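# Place sticks under each stacker course via button presses

## Task

Press the green button once per course so the stacker lowers the next layer of boards. Its fork deck extends over the pile, sets the boards down and retracts. Presses are ignored while any deck is extended and for a short time afterward. Each course is offered only once, and a course with no stick to rest on is taken back. Before every course, including the first, lay one stick across the pile directly above the middle of each bearer, with the sticks aligned. Finish with as many courses placed as possible, each resting level on its sticks. Never let anything support a deck from below, a hand included, because that halts the stacker permanently.

## Robot and tools

ROBOTS. There are four identical i2rt Big YAM arms: arm1, arm2, arm3 and arm4. Each has six joints, a two-finger gripper and a wrist camera. Their feet (base_link) sit in a row along scene x at about y=-0.65: arm1 x=-1.082, arm2 x=-0.395, arm3 x=+0.352, arm4 x=+1.102, at heights near z=0.77 to 0.84 m. All four are yawed about 90 degrees, so each foot's +x points roughly along scene +y, toward the work area. Reach is about 1.0 m from the joint1 axis. Room cameras are cam_end, cam_front, cam_left, cam_over and cam_right. Wrist cameras are arm1_cam_wrist to arm4_cam_wrist.

FRAME. Every pose is in a single scene frame in metres. The origin is on the floor and +z points up. A hand pose is [x, y, z, qw, qx, qy, qz]. The hand point lies between the finger pads, about 1 cm behind the tips. The fingers point along the hand's +z, and the gripper opens along its y. hand_target is where the hand would be at the joints' current drive targets. Printed positions can be off, especially at long reach.

JOINTS (radians, absolute targets, limits):
- joint1_rad, -2.879..2.879: yaw about the foot; positive is counter-clockwise seen from above.
- joint2_rad, 0..3.141: shoulder; 0 points the upper arm back, and increasing raises it and then brings it forward.
- joint3_rad, 0..3.019: elbow; 0 is fully folded.
- joint4_rad, -1.692..1.57: hand pitch; positive tilts the fingers up.
- joint5_rad, -1.57..1.57: sideways swing; positive is to the arm's right.
- joint6_rad, -2.094..2.094: roll; positive is clockwise seen from behind the hand.
- gripper_m, 0..0.093: fingertip gap in metres.
"done" tolerances are about ±0.045, 0.14, 0.09, 0.055, 0.03, 0.035 rad and ±0.003 m.

TOOL move. Each arm is its own optional key (arm1..arm4). An arm you omit gets no new command, but it may keep pushing toward its old targets. An arm's entry can hold:
- "joints": a map from joint name to absolute target.
- "min_time_s" (0.1..8 s): the shortest duration for that arm's joint motions.
- "target": one 7-number absolute hand pose in the scene frame. The hand is driven in a straight line toward it, starting from its current hand_target.
- "speed" (0.002..0.5 m/s, default 0.25): only allowed together with "target". Rotation is capped at twice this number in rad/s.
With "target", "joints" may contain only gripper_m. All hand paths in one call finish together, paced by the slowest. A path takes 0.5..10 s, and a call never runs past 15 s. Each control step limits the commanded pose to 100 mm and 20 degrees from the measured pose. Hands lag, drift, overshoot speed near full extension, and often land a centimetre or more away. Paths do not avoid obstacles or other arms. "cameras" lists camera names, or ["all"], or []. A call with no action returns full state and all images. Unknown keys make a call invalid. An out-of-range value gets it refused, and a refused call cancels the remaining move, wait and finished_scene calls in that reply.

TOOL wait: seconds, 0..10, plus optional cameras. The scene keeps running with existing commands.
TOOL zoom_image: camera name and region [x0,y0,x1,y1] in pixels, at most 504 by 504. It only works on a camera in the latest images. Images are 896x504.
TOOL finished_scene: scene (the current scene's number). Call it only once the goal stands by itself; it cannot be undone.

RESULTS.
- "move": for each commanded arm, "done" or its worst status.
- joint_status and hand_status: how each motion ended.
  - off_target: the joint stopped short and may still push.
  - time_out: the joints keep a nearby target and keep pushing. To release, resend the reported positions.
  - not_followed / "joint command not followed" / "pose unreachable": a self- or arm-collision check blocked the targets. A gripper command still executes.
- on_its_own: uncommanded activity; "held at" gives the joint's target.
- "as last shown": arms not in the call. Their unchanged lines repeat the earlier values, and their status reads "not commanded".
- "pictures": lists the image order. Frames may be slightly older than the state.
- Joint velocities: in rad/s, with gripper in m/s. "within noise" means the arm is still.
- Joint torques: in N m, including gravity, with offsets and noise. Joints 3 and 4 wrap at ±28.
- MOTOR HOT (85 °C) warns of heat. At 100 °C an OVER-TEMPERATURE FAULT drops the arm for 30..60 s or more. Afterwards keys read limit_stop_at_motor_heat; resend them.

GRIPPING. When gripping a hard part, the reading is up to 5 mm under the part width, or up to 2 mm over it. Closed on nothing it reads 0..0.003. For a firm hold, command about 5 mm below the width reading at first contact. Soft or round items need deeper, and soft ones get crushed more. To release, command well above the reading.

AVOID:
- Touching or propping a stacker deck. Keep hands and sticks out from under an extended deck.
- Pressing or gripping between robots, including grabbing another arm's fingers. The collision check can react too late.
- Hard pushing: the arms do not stop on contact and will overheat.
- Dropping sticks, releasing them while moving, or knocking anything out of the area or to the floor.
- Pressing the button while a deck is out or just retracted.
- Holding loads or stretched poses longer than needed.
Something may occasionally nudge loose items, so check stick alignment over each bearer with the cameras before each press.

Each tool is called after "Emit:" by a JSON object that holds its "api" and its "payload".

## Session

Emit:
{"api": "move", "payload": {}}

Scene clock: 0.00 s.
Joint torques (N m): no reading
Heat: arm1: hottest joint1_rad 31 °C; arm2: hottest joint2_rad 30 °C; arm3: hottest joint3_rad 25 °C; arm4: hottest joint2_rad 31 °C.
Joint velocities: within noise
arm1.joint_positions: joint1_rad=+0.100 joint2_rad=+0.575 joint3_rad=+1.389 joint4_rad=-1.489 joint5_rad=-0.234 joint6_rad=+0.298 gripper_m=+0.09396
arm1.joint_status: not commanded
arm1.hand: x=-1.1551 y=-0.4822 z=+1.3619 quat_wxyz=(-0.134, +0.630, -0.640, -0.419) (m; scene frame)
arm1.hand_target: x=-1.1548 y=-0.4841 z=+1.3739 quat_wxyz=(-0.142, +0.627, -0.634, -0.430) (m; scene frame)
arm1.hand_status: not commanded
arm2.joint_positions: joint1_rad=-0.023 joint2_rad=+0.560 joint3_rad=+1.362 joint4_rad=-1.372 joint5_rad=-0.232 joint6_rad=+0.006 gripper_m=+0.09396
arm2.joint_status: not commanded
arm2.hand: x=-0.4120 y=-0.4387 z=+1.3604 quat_wxyz=(-0.279, +0.627, -0.605, -0.404) (m; scene frame)
arm2.hand_target: x=-0.4121 y=-0.4415 z=+1.3712 quat_wxyz=(-0.288, +0.623, -0.599, -0.411) (m; scene frame)
arm2.hand_status: not commanded
arm3.joint_positions: joint1_rad=-0.433 joint2_rad=+0.570 joint3_rad=+1.387 joint4_rad=-1.265 joint5_rad=+0.242 joint6_rad=+0.323 gripper_m=+0.09396
arm3.joint_status: not commanded
arm3.hand: x=+0.4838 y=-0.4935 z=+1.3387 quat_wxyz=(-0.465, +0.267, -0.796, -0.279) (m; scene frame)
arm3.hand_target: x=+0.4821 y=-0.4970 z=+1.3484 quat_wxyz=(-0.472, +0.264, -0.791, -0.286) (m; scene frame)
arm3.hand_status: not commanded
arm4.joint_positions: joint1_rad=+0.335 joint2_rad=+0.613 joint3_rad=+1.343 joint4_rad=-1.178 joint5_rad=+0.214 joint6_rad=-0.442 gripper_m=+0.09396
arm4.joint_status: not commanded
arm4.hand: x=+1.0528 y=-0.3933 z=+1.3492 quat_wxyz=(-0.457, +0.753, -0.383, -0.279) (m; scene frame)
arm4.hand_target: x=+1.0536 y=-0.3961 z=+1.3604 quat_wxyz=(-0.464, +0.746, -0.381, -0.286) (m; scene frame)
arm4.hand_status: not commanded
pictures: arm1_cam_wrist, arm2_cam_wrist, arm3_cam_wrist, arm4_cam_wrist, cam_end, cam_front, cam_left, cam_over, cam_right

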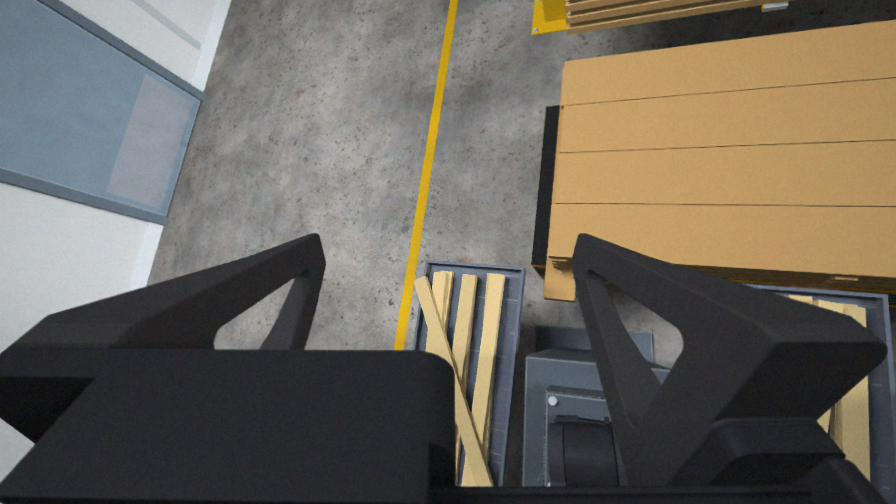

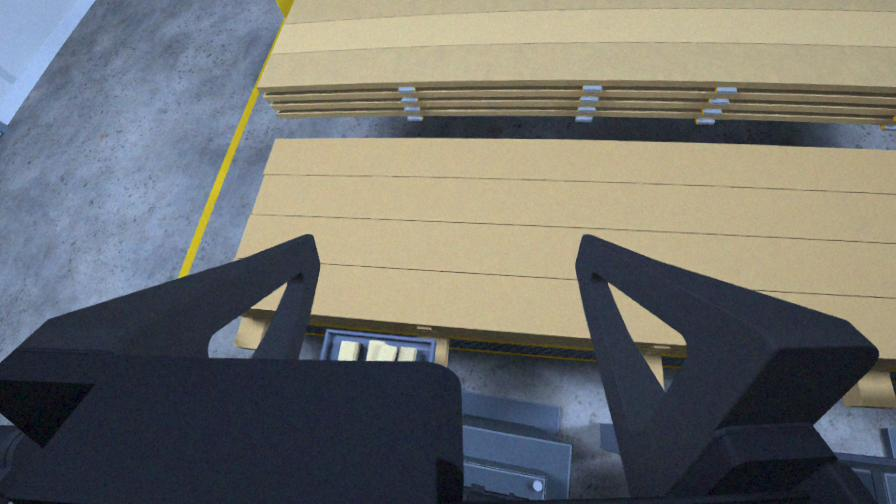

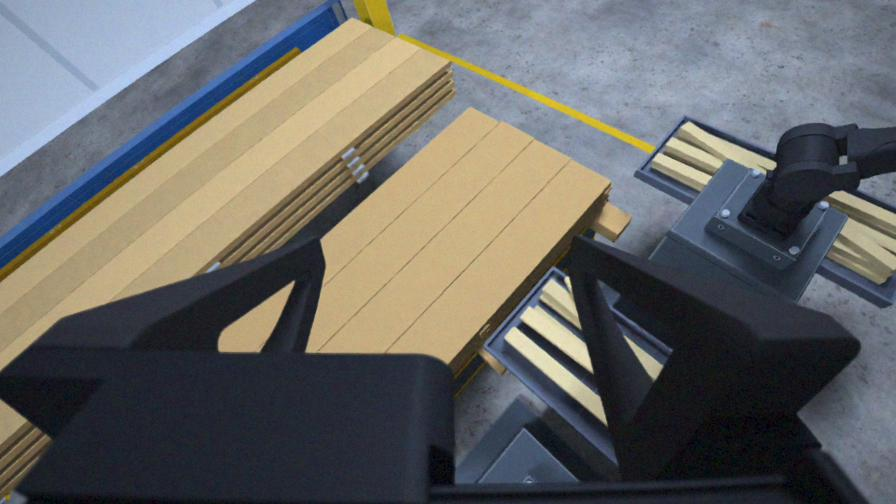

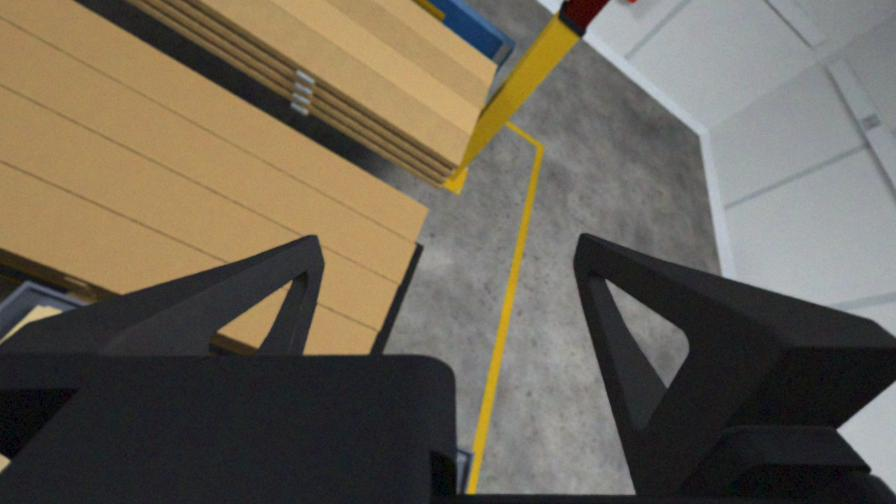

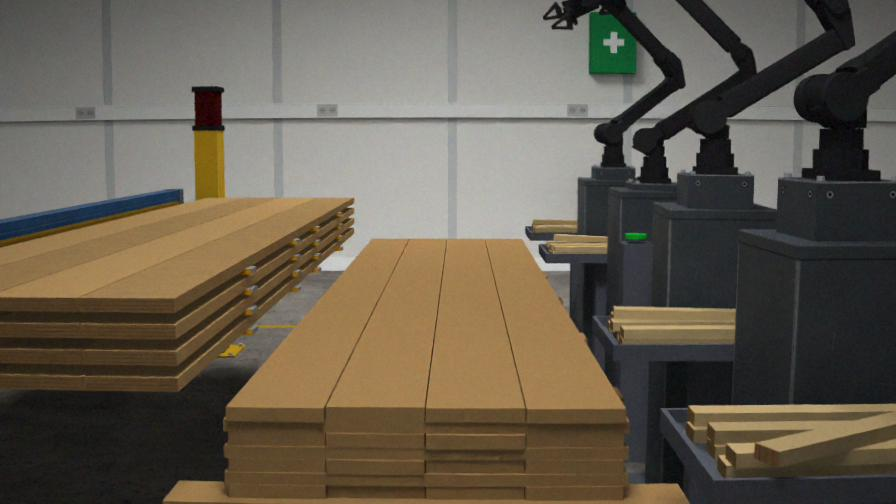

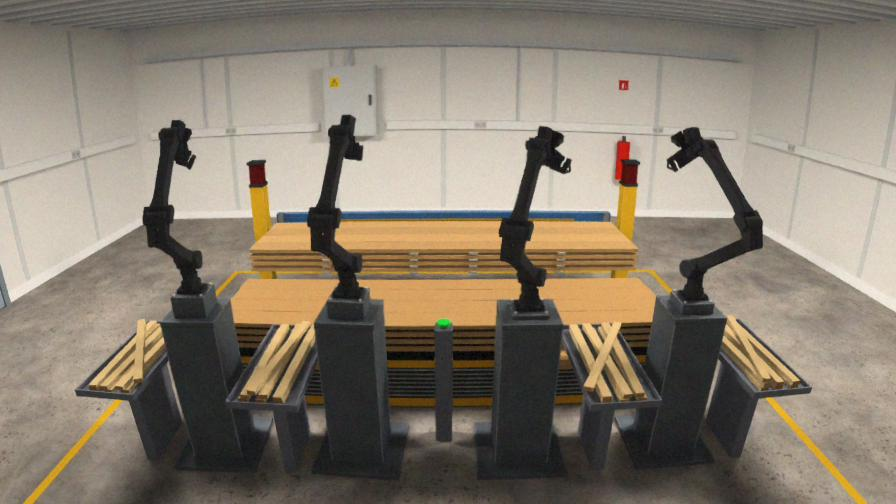

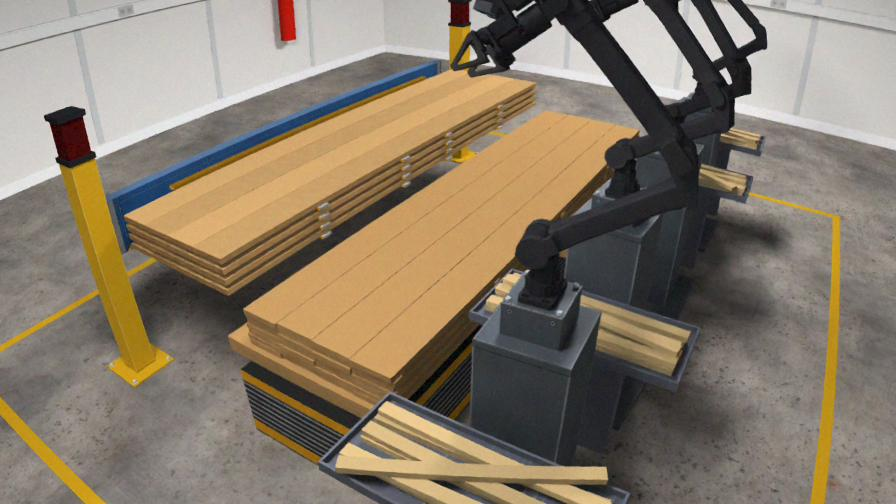

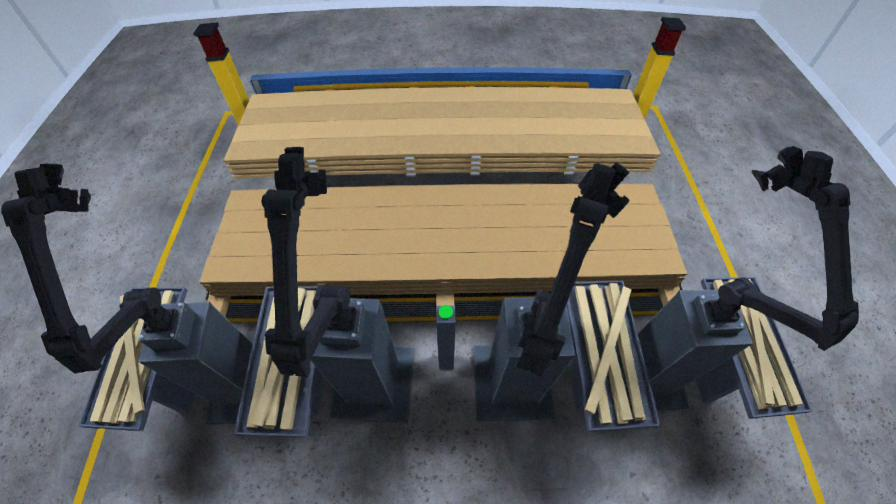

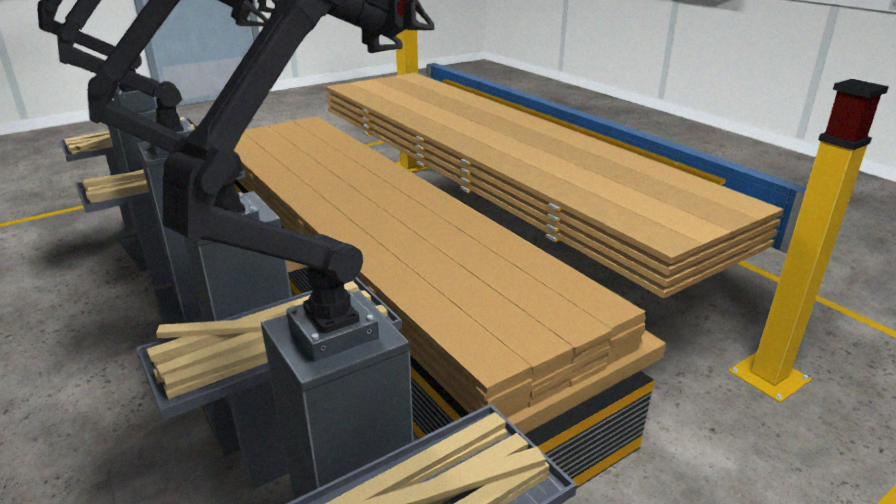

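Emit:
{"api": "zoom_image", "payload": {"camera": "cam_over", "region": [200, 170, 452, 340]}}

Emit:
{"api": "zoom_image", "payload": {"camera": "cam_over", "region": [440, 170, 692, 340]}}

Emit:
{"api": "zoom_image", "payload": {"camera": "cam_front", "region": [200, 260, 452, 420]}}

Emit:
{"api": "zoom_image", "payload": {"camera": "cam_front", "region": [430, 260, 682, 420]}}

Scaled by 2.000.

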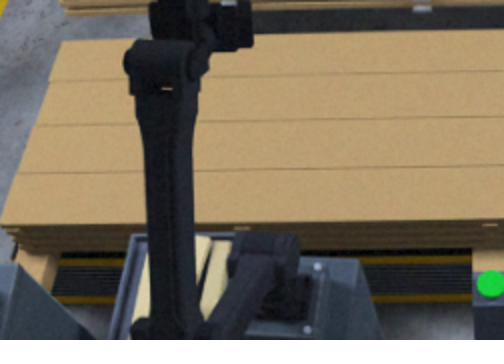

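Scaled by 2.000.

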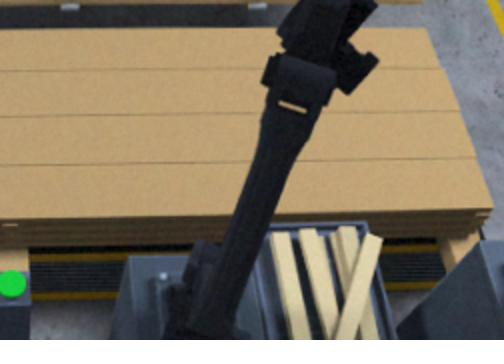

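Scaled by 2.000.

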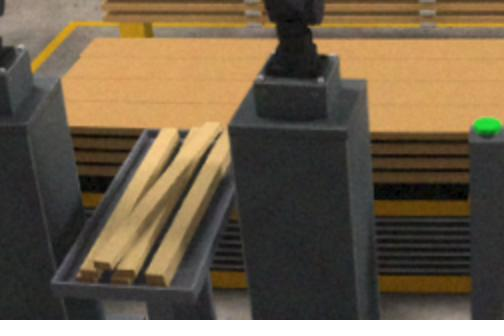

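Scaled by 2.000.

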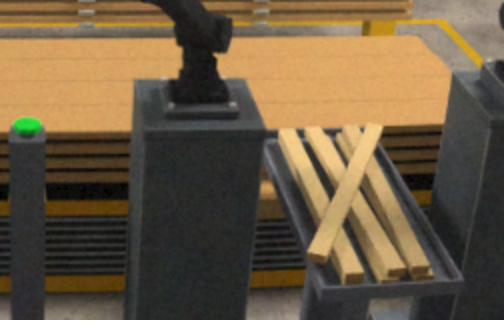

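Emit:
{"api": "zoom_image", "payload": {"camera": "arm2_cam_wrist", "region": [200, 120, 548, 420]}}

Emit:
{"api": "zoom_image", "payload": {"camera": "arm2_cam_wrist", "region": [548, 120, 896, 420]}}

Emit:
{"api": "zoom_image", "payload": {"camera": "arm3_cam_wrist", "region": [400, 80, 748, 380]}}

Emit:
{"api": "zoom_image", "payload": {"camera": "arm1_cam_wrist", "region": [400, 0, 896, 340]}}

Emit:
{"api": "zoom_image", "payload": {"camera": "cam_end", "region": [150, 200, 650, 504]}}

Emit:
{"api": "zoom_image", "payload": {"camera": "cam_left", "region": [220, 100, 650, 504]}}

Emit:
{"api": "zoom_image", "payload": {"camera": "cam_right", "region": [230, 200, 700, 504]}}

Scaled by 1.448.

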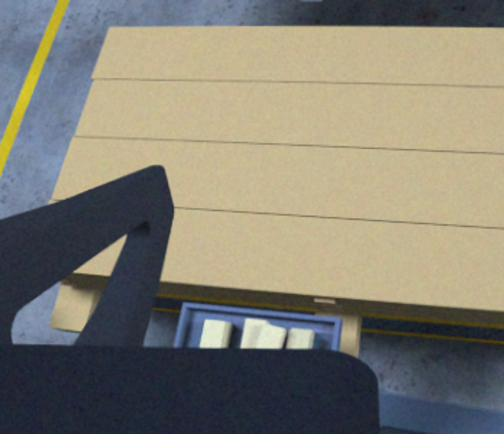

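Scaled by 1.448.

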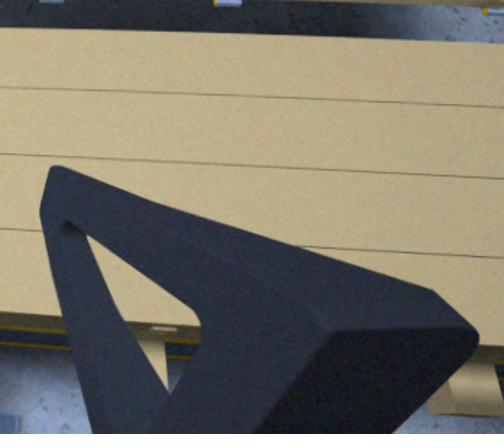

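Scaled by 1.448.

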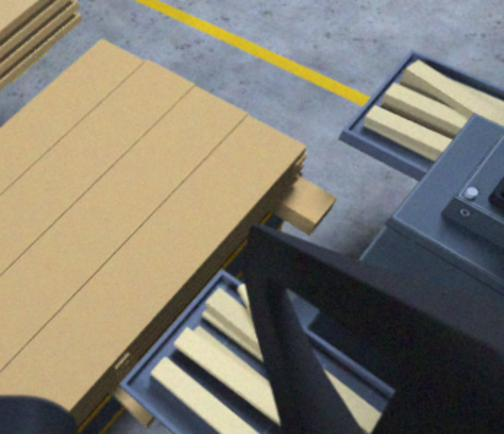

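Scaled by 1.016.

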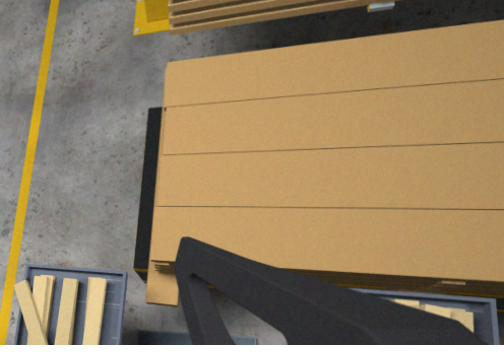

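Scaled by 1.008.

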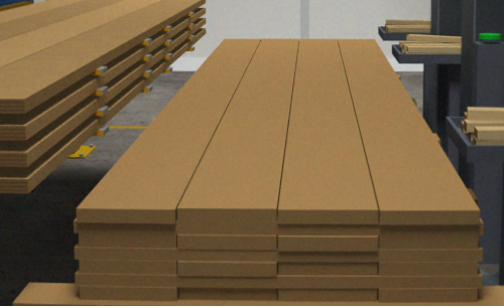

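Scaled by 1.172.

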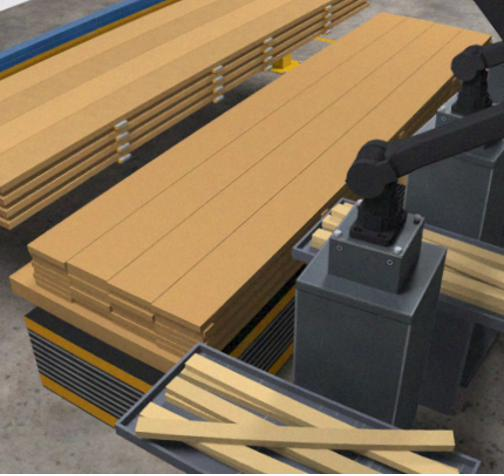

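Scaled by 1.072.

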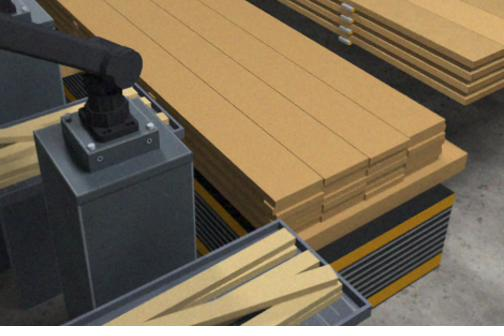

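Emit:
{"api": "move", "payload": {"arm1": {"target": [-1.25, -0.5, 1.25, 0, 0.7071, -0.7071, 0]}, "arm2": {"target": [-0.62, -0.45, 1.25, 0, 0.7071, -0.7071, 0]}, "arm3": {"target": [0.70, -0.45, 1.22, 0, 0.7071, -0.7071, 0]}, "arm4": {"target": [1.36, -0.5, 1.22, 0, 0.7071, -0.7071, 0]}, "cameras": ["all"]}}

Scene clock: 200.77 s.
Joint torques (N m): arm1=[2.26 1.61 6.63 0.57 0.06 0.1] | arm2=[1.2 -4.25 12.26 0.25 -0.13 0.15] | arm3=[2.08 -6.95 12 0.53 0.08 -0.14] | arm4=[-1.61 -4.89 9.65 0.12 0.03 -0.02]
Heat: arm1: hottest joint3_rad 35 °C; arm2: hottest joint2_rad 29 °C; arm3: hottest joint3_rad 34 °C; arm4: hottest joint1_rad 29 °C.
move: arm1 off_target; arm2 off_target; arm3 off_target; arm4 off_target
Joint velocities: within noise
arm1.joint_positions: joint1_rad=+0.711 joint2_rad=+0.804 joint3_rad=+1.324 joint4_rad=-1.682 joint5_rad=+0.009 joint6_rad=+0.776 gripper_m=+0.09396
arm1.joint_status: not commanded
arm1.hand: x=-1.2492 y=-0.4963 z=+1.2556 quat_wxyz=(-0.004, +0.694, -0.691, -0.201) (m; scene frame)
arm1.hand_target: x=-1.2502 y=-0.4996 z=+1.2494 quat_wxyz=(+0.000, +0.696, -0.693, -0.188) (m; scene frame)
arm1.hand_status: off_target (0.007 m and 23.2 deg from the pose sent, 0.148 m and 52.2 deg at the start; pose on its path clipped on 43 of 118 steps; a joint's target at an end of its range on 87 of 118 steps)
arm2.joint_positions: joint1_rad=+0.912 joint2_rad=+1.009 joint3_rad=+1.438 joint4_rad=-1.678 joint5_rad=+0.007 joint6_rad=+0.844 gripper_m=+0.09396
arm2.joint_status: not commanded
arm2.hand: x=-0.6181 y=-0.4472 z=+1.2409 quat_wxyz=(+0.008, +0.700, -0.694, -0.166) (m; scene frame)
arm2.hand_target: x=-0.6201 y=-0.4498 z=+1.2491 quat_wxyz=(+0.012, +0.698, -0.696, -0.171) (m; scene frame)
arm2.hand_status: off_target (0.010 m and 19.1 deg from the pose sent, 0.236 m and 58.9 deg at the start; pose on its path clipped on 10 of 118 steps; a joint's target at an end of its range on 84 of 118 steps)
arm3.joint_positions: joint1_rad=-1.001 joint2_rad=+1.290 joint3_rad=+1.701 joint4_rad=-1.676 joint5_rad=+0.008 joint6_rad=-0.988 gripper_m=+0.09396
arm3.joint_status: not commanded
arm3.hand: x=+0.6973 y=-0.4578 z=+1.2036 quat_wxyz=(-0.153, +0.690, -0.707, +0.032) (m; scene frame)
arm3.hand_target: x=+0.6996 y=-0.4503 z=+1.2189 quat_wxyz=(-0.165, +0.696, -0.697, +0.036) (m; scene frame)
arm3.hand_status: off_target (0.018 m and 18.0 deg from the pose sent, 0.250 m and 82.5 deg at the start; pose on its path clipped on 5 of 118 steps; a joint's target at an end of its range on 74 of 118 steps)
arm4.joint_positions: joint1_rad=-1.031 joint2_rad=+1.012 joint3_rad=+1.459 joint4_rad=-1.691 joint5_rad=-0.011 joint6_rad=-1.044 gripper_m=+0.09396
arm4.joint_status: not commanded
arm4.hand: x=+1.3595 y=-0.4963 z=+1.2170 quat_wxyz=(-0.160, +0.697, -0.698, +0.041) (m; scene frame)
arm4.hand_target: x=+1.3603 y=-0.4998 z=+1.2193 quat_wxyz=(-0.156, +0.697, -0.699, +0.042) (m; scene frame)
arm4.hand_status: off_target (0.005 m and 19.0 deg from the pose sent, 0.350 m and 73.1 deg at the start; pose on its path clipped on 17 of 118 steps; a joint's target at an end of its range on 79 of 118 steps)
pictures: arm1_cam_wrist, arm2_cam_wrist, arm3_cam_wrist, arm4_cam_wrist, cam_end, cam_front, cam_left, cam_over, cam_right

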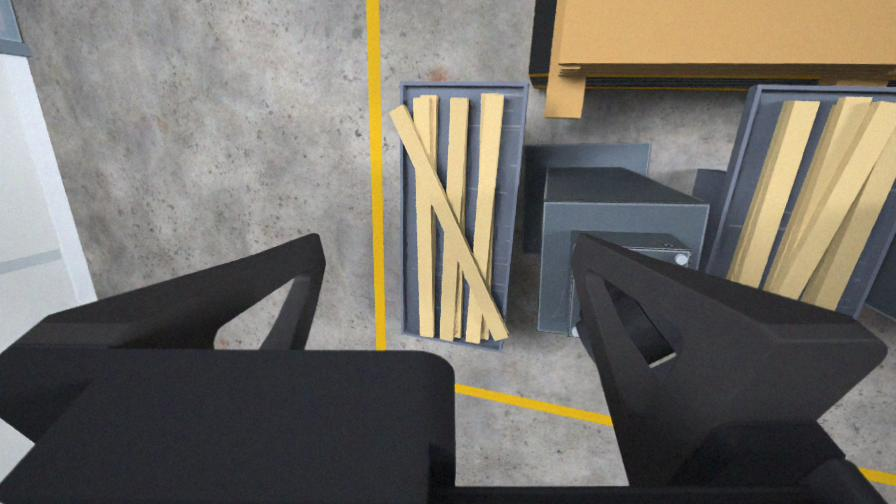

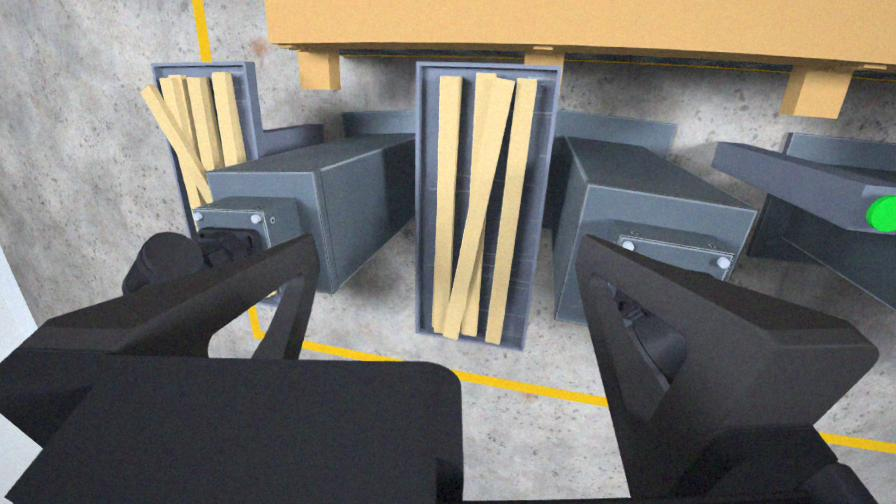

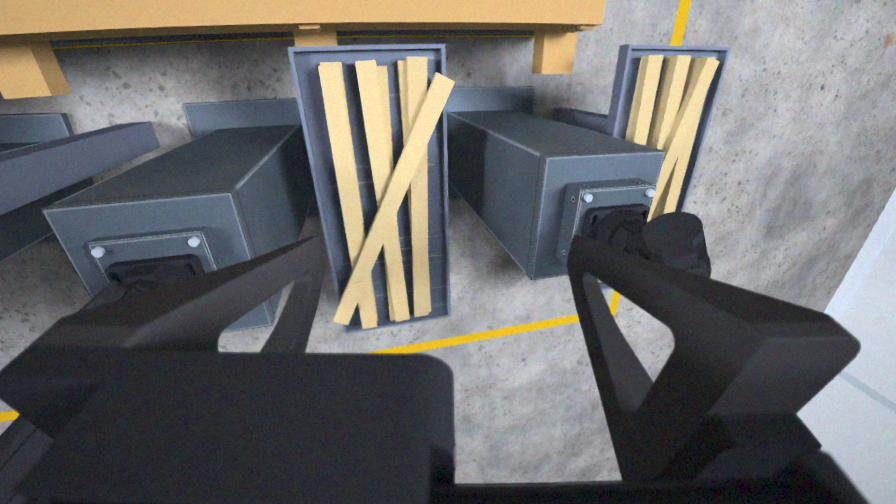

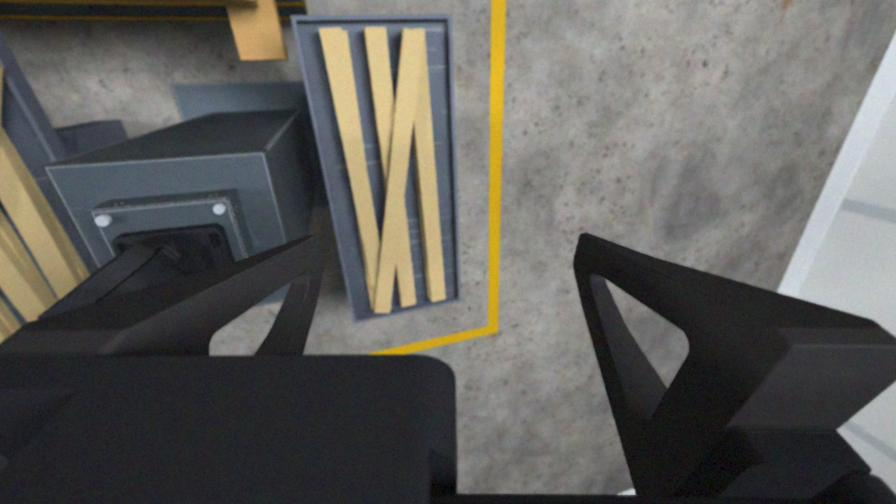

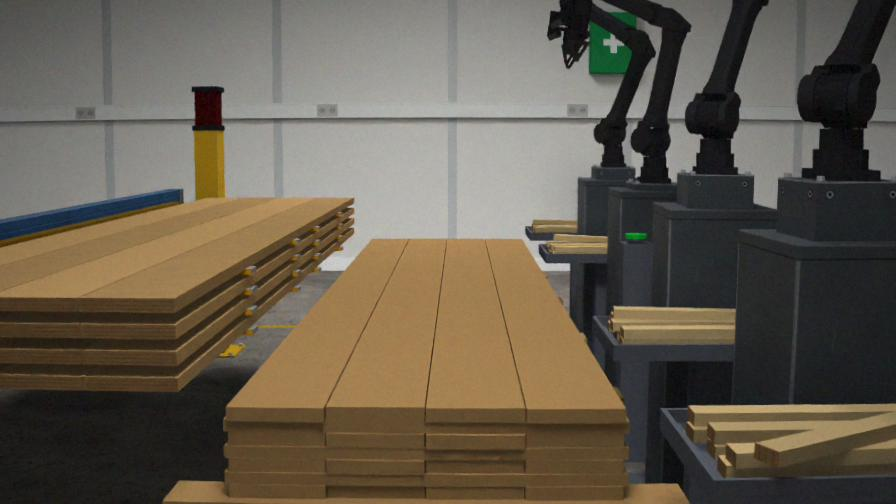

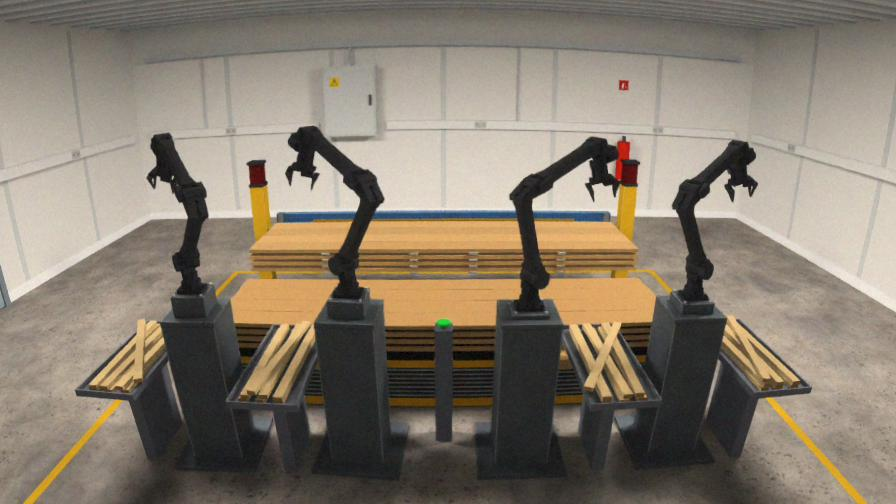

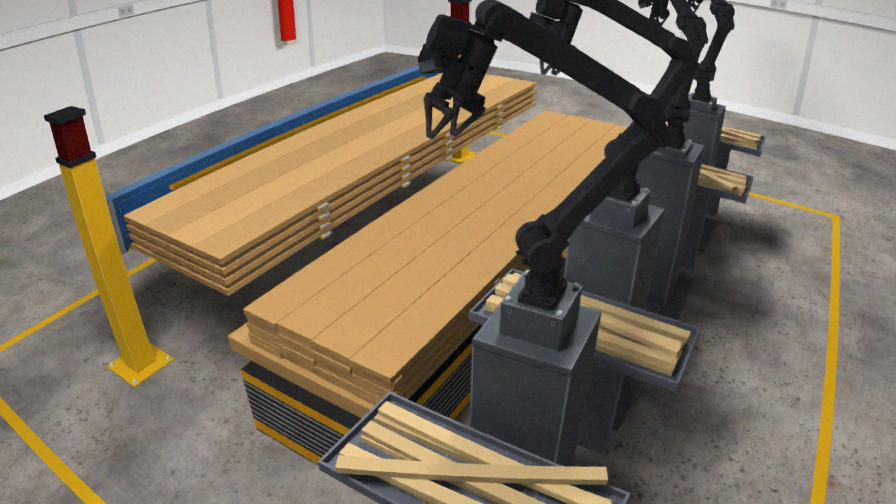

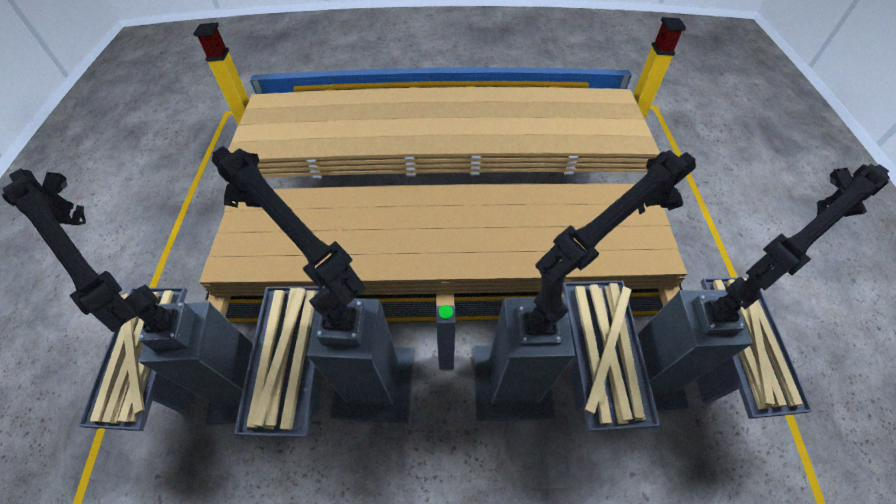

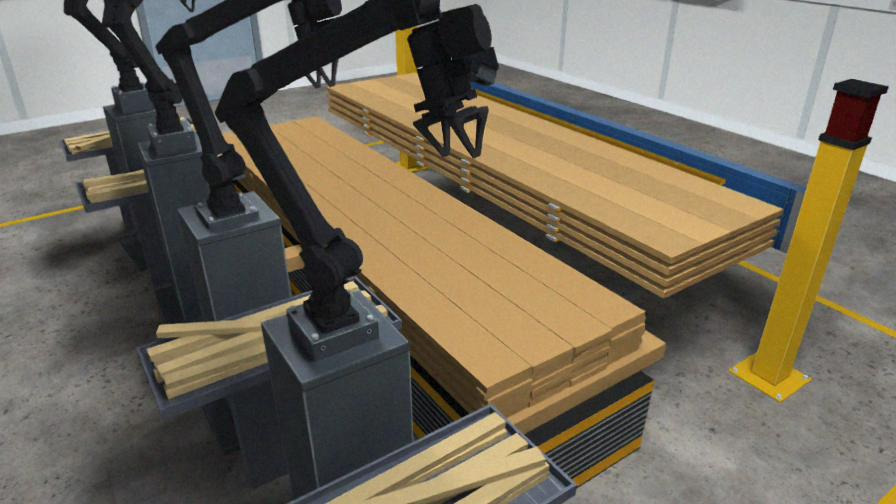

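Emit:
{"api": "zoom_image", "payload": {"camera": "arm3_cam_wrist", "region": [500, 100, 780, 320]}}

Emit:
{"api": "zoom_image", "payload": {"camera": "arm3_cam_wrist", "region": [260, 0, 480, 340]}}

Emit:
{"api": "zoom_image", "payload": {"camera": "arm2_cam_wrist", "region": [380, 30, 600, 370]}}

Emit:
{"api": "zoom_image", "payload": {"camera": "arm1_cam_wrist", "region": [360, 60, 580, 370]}}

Emit:
{"api": "zoom_image", "payload": {"camera": "arm4_cam_wrist", "region": [260, 0, 480, 340]}}

Emit:
{"api": "zoom_image", "payload": {"camera": "cam_over", "region": [60, 260, 340, 450]}}

Emit:
{"api": "zoom_image", "payload": {"camera": "cam_over", "region": [540, 260, 820, 450]}}

Scaled by 1.800.

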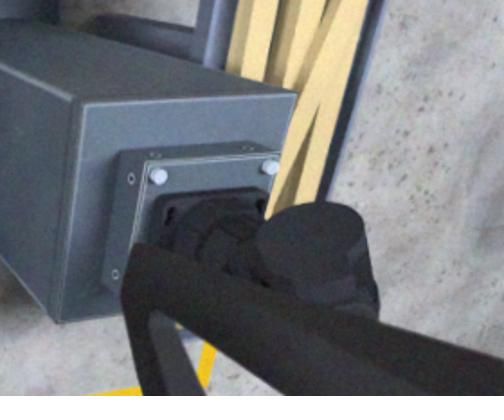

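Scaled by 1.482.

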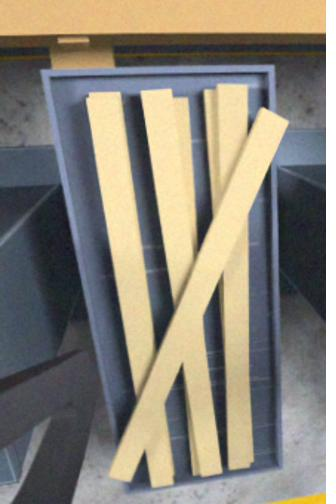

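Scaled by 1.482.

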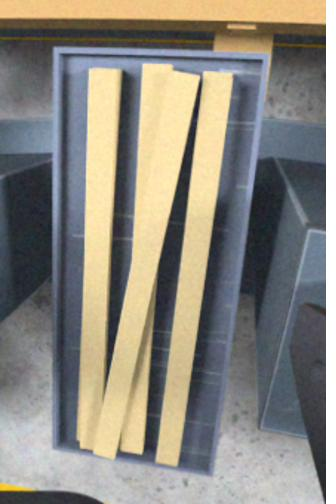

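Scaled by 1.626.

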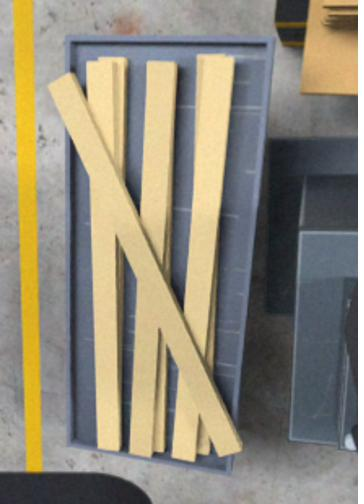

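Scaled by 1.482.

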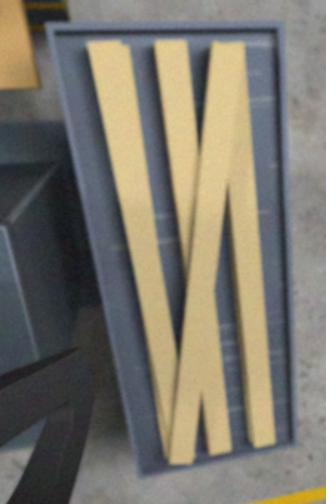

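Scaled by 1.800.

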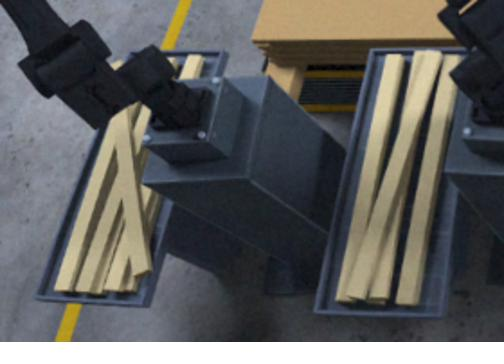

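Scaled by 1.800.

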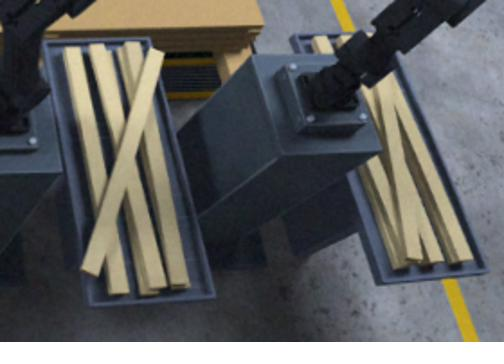

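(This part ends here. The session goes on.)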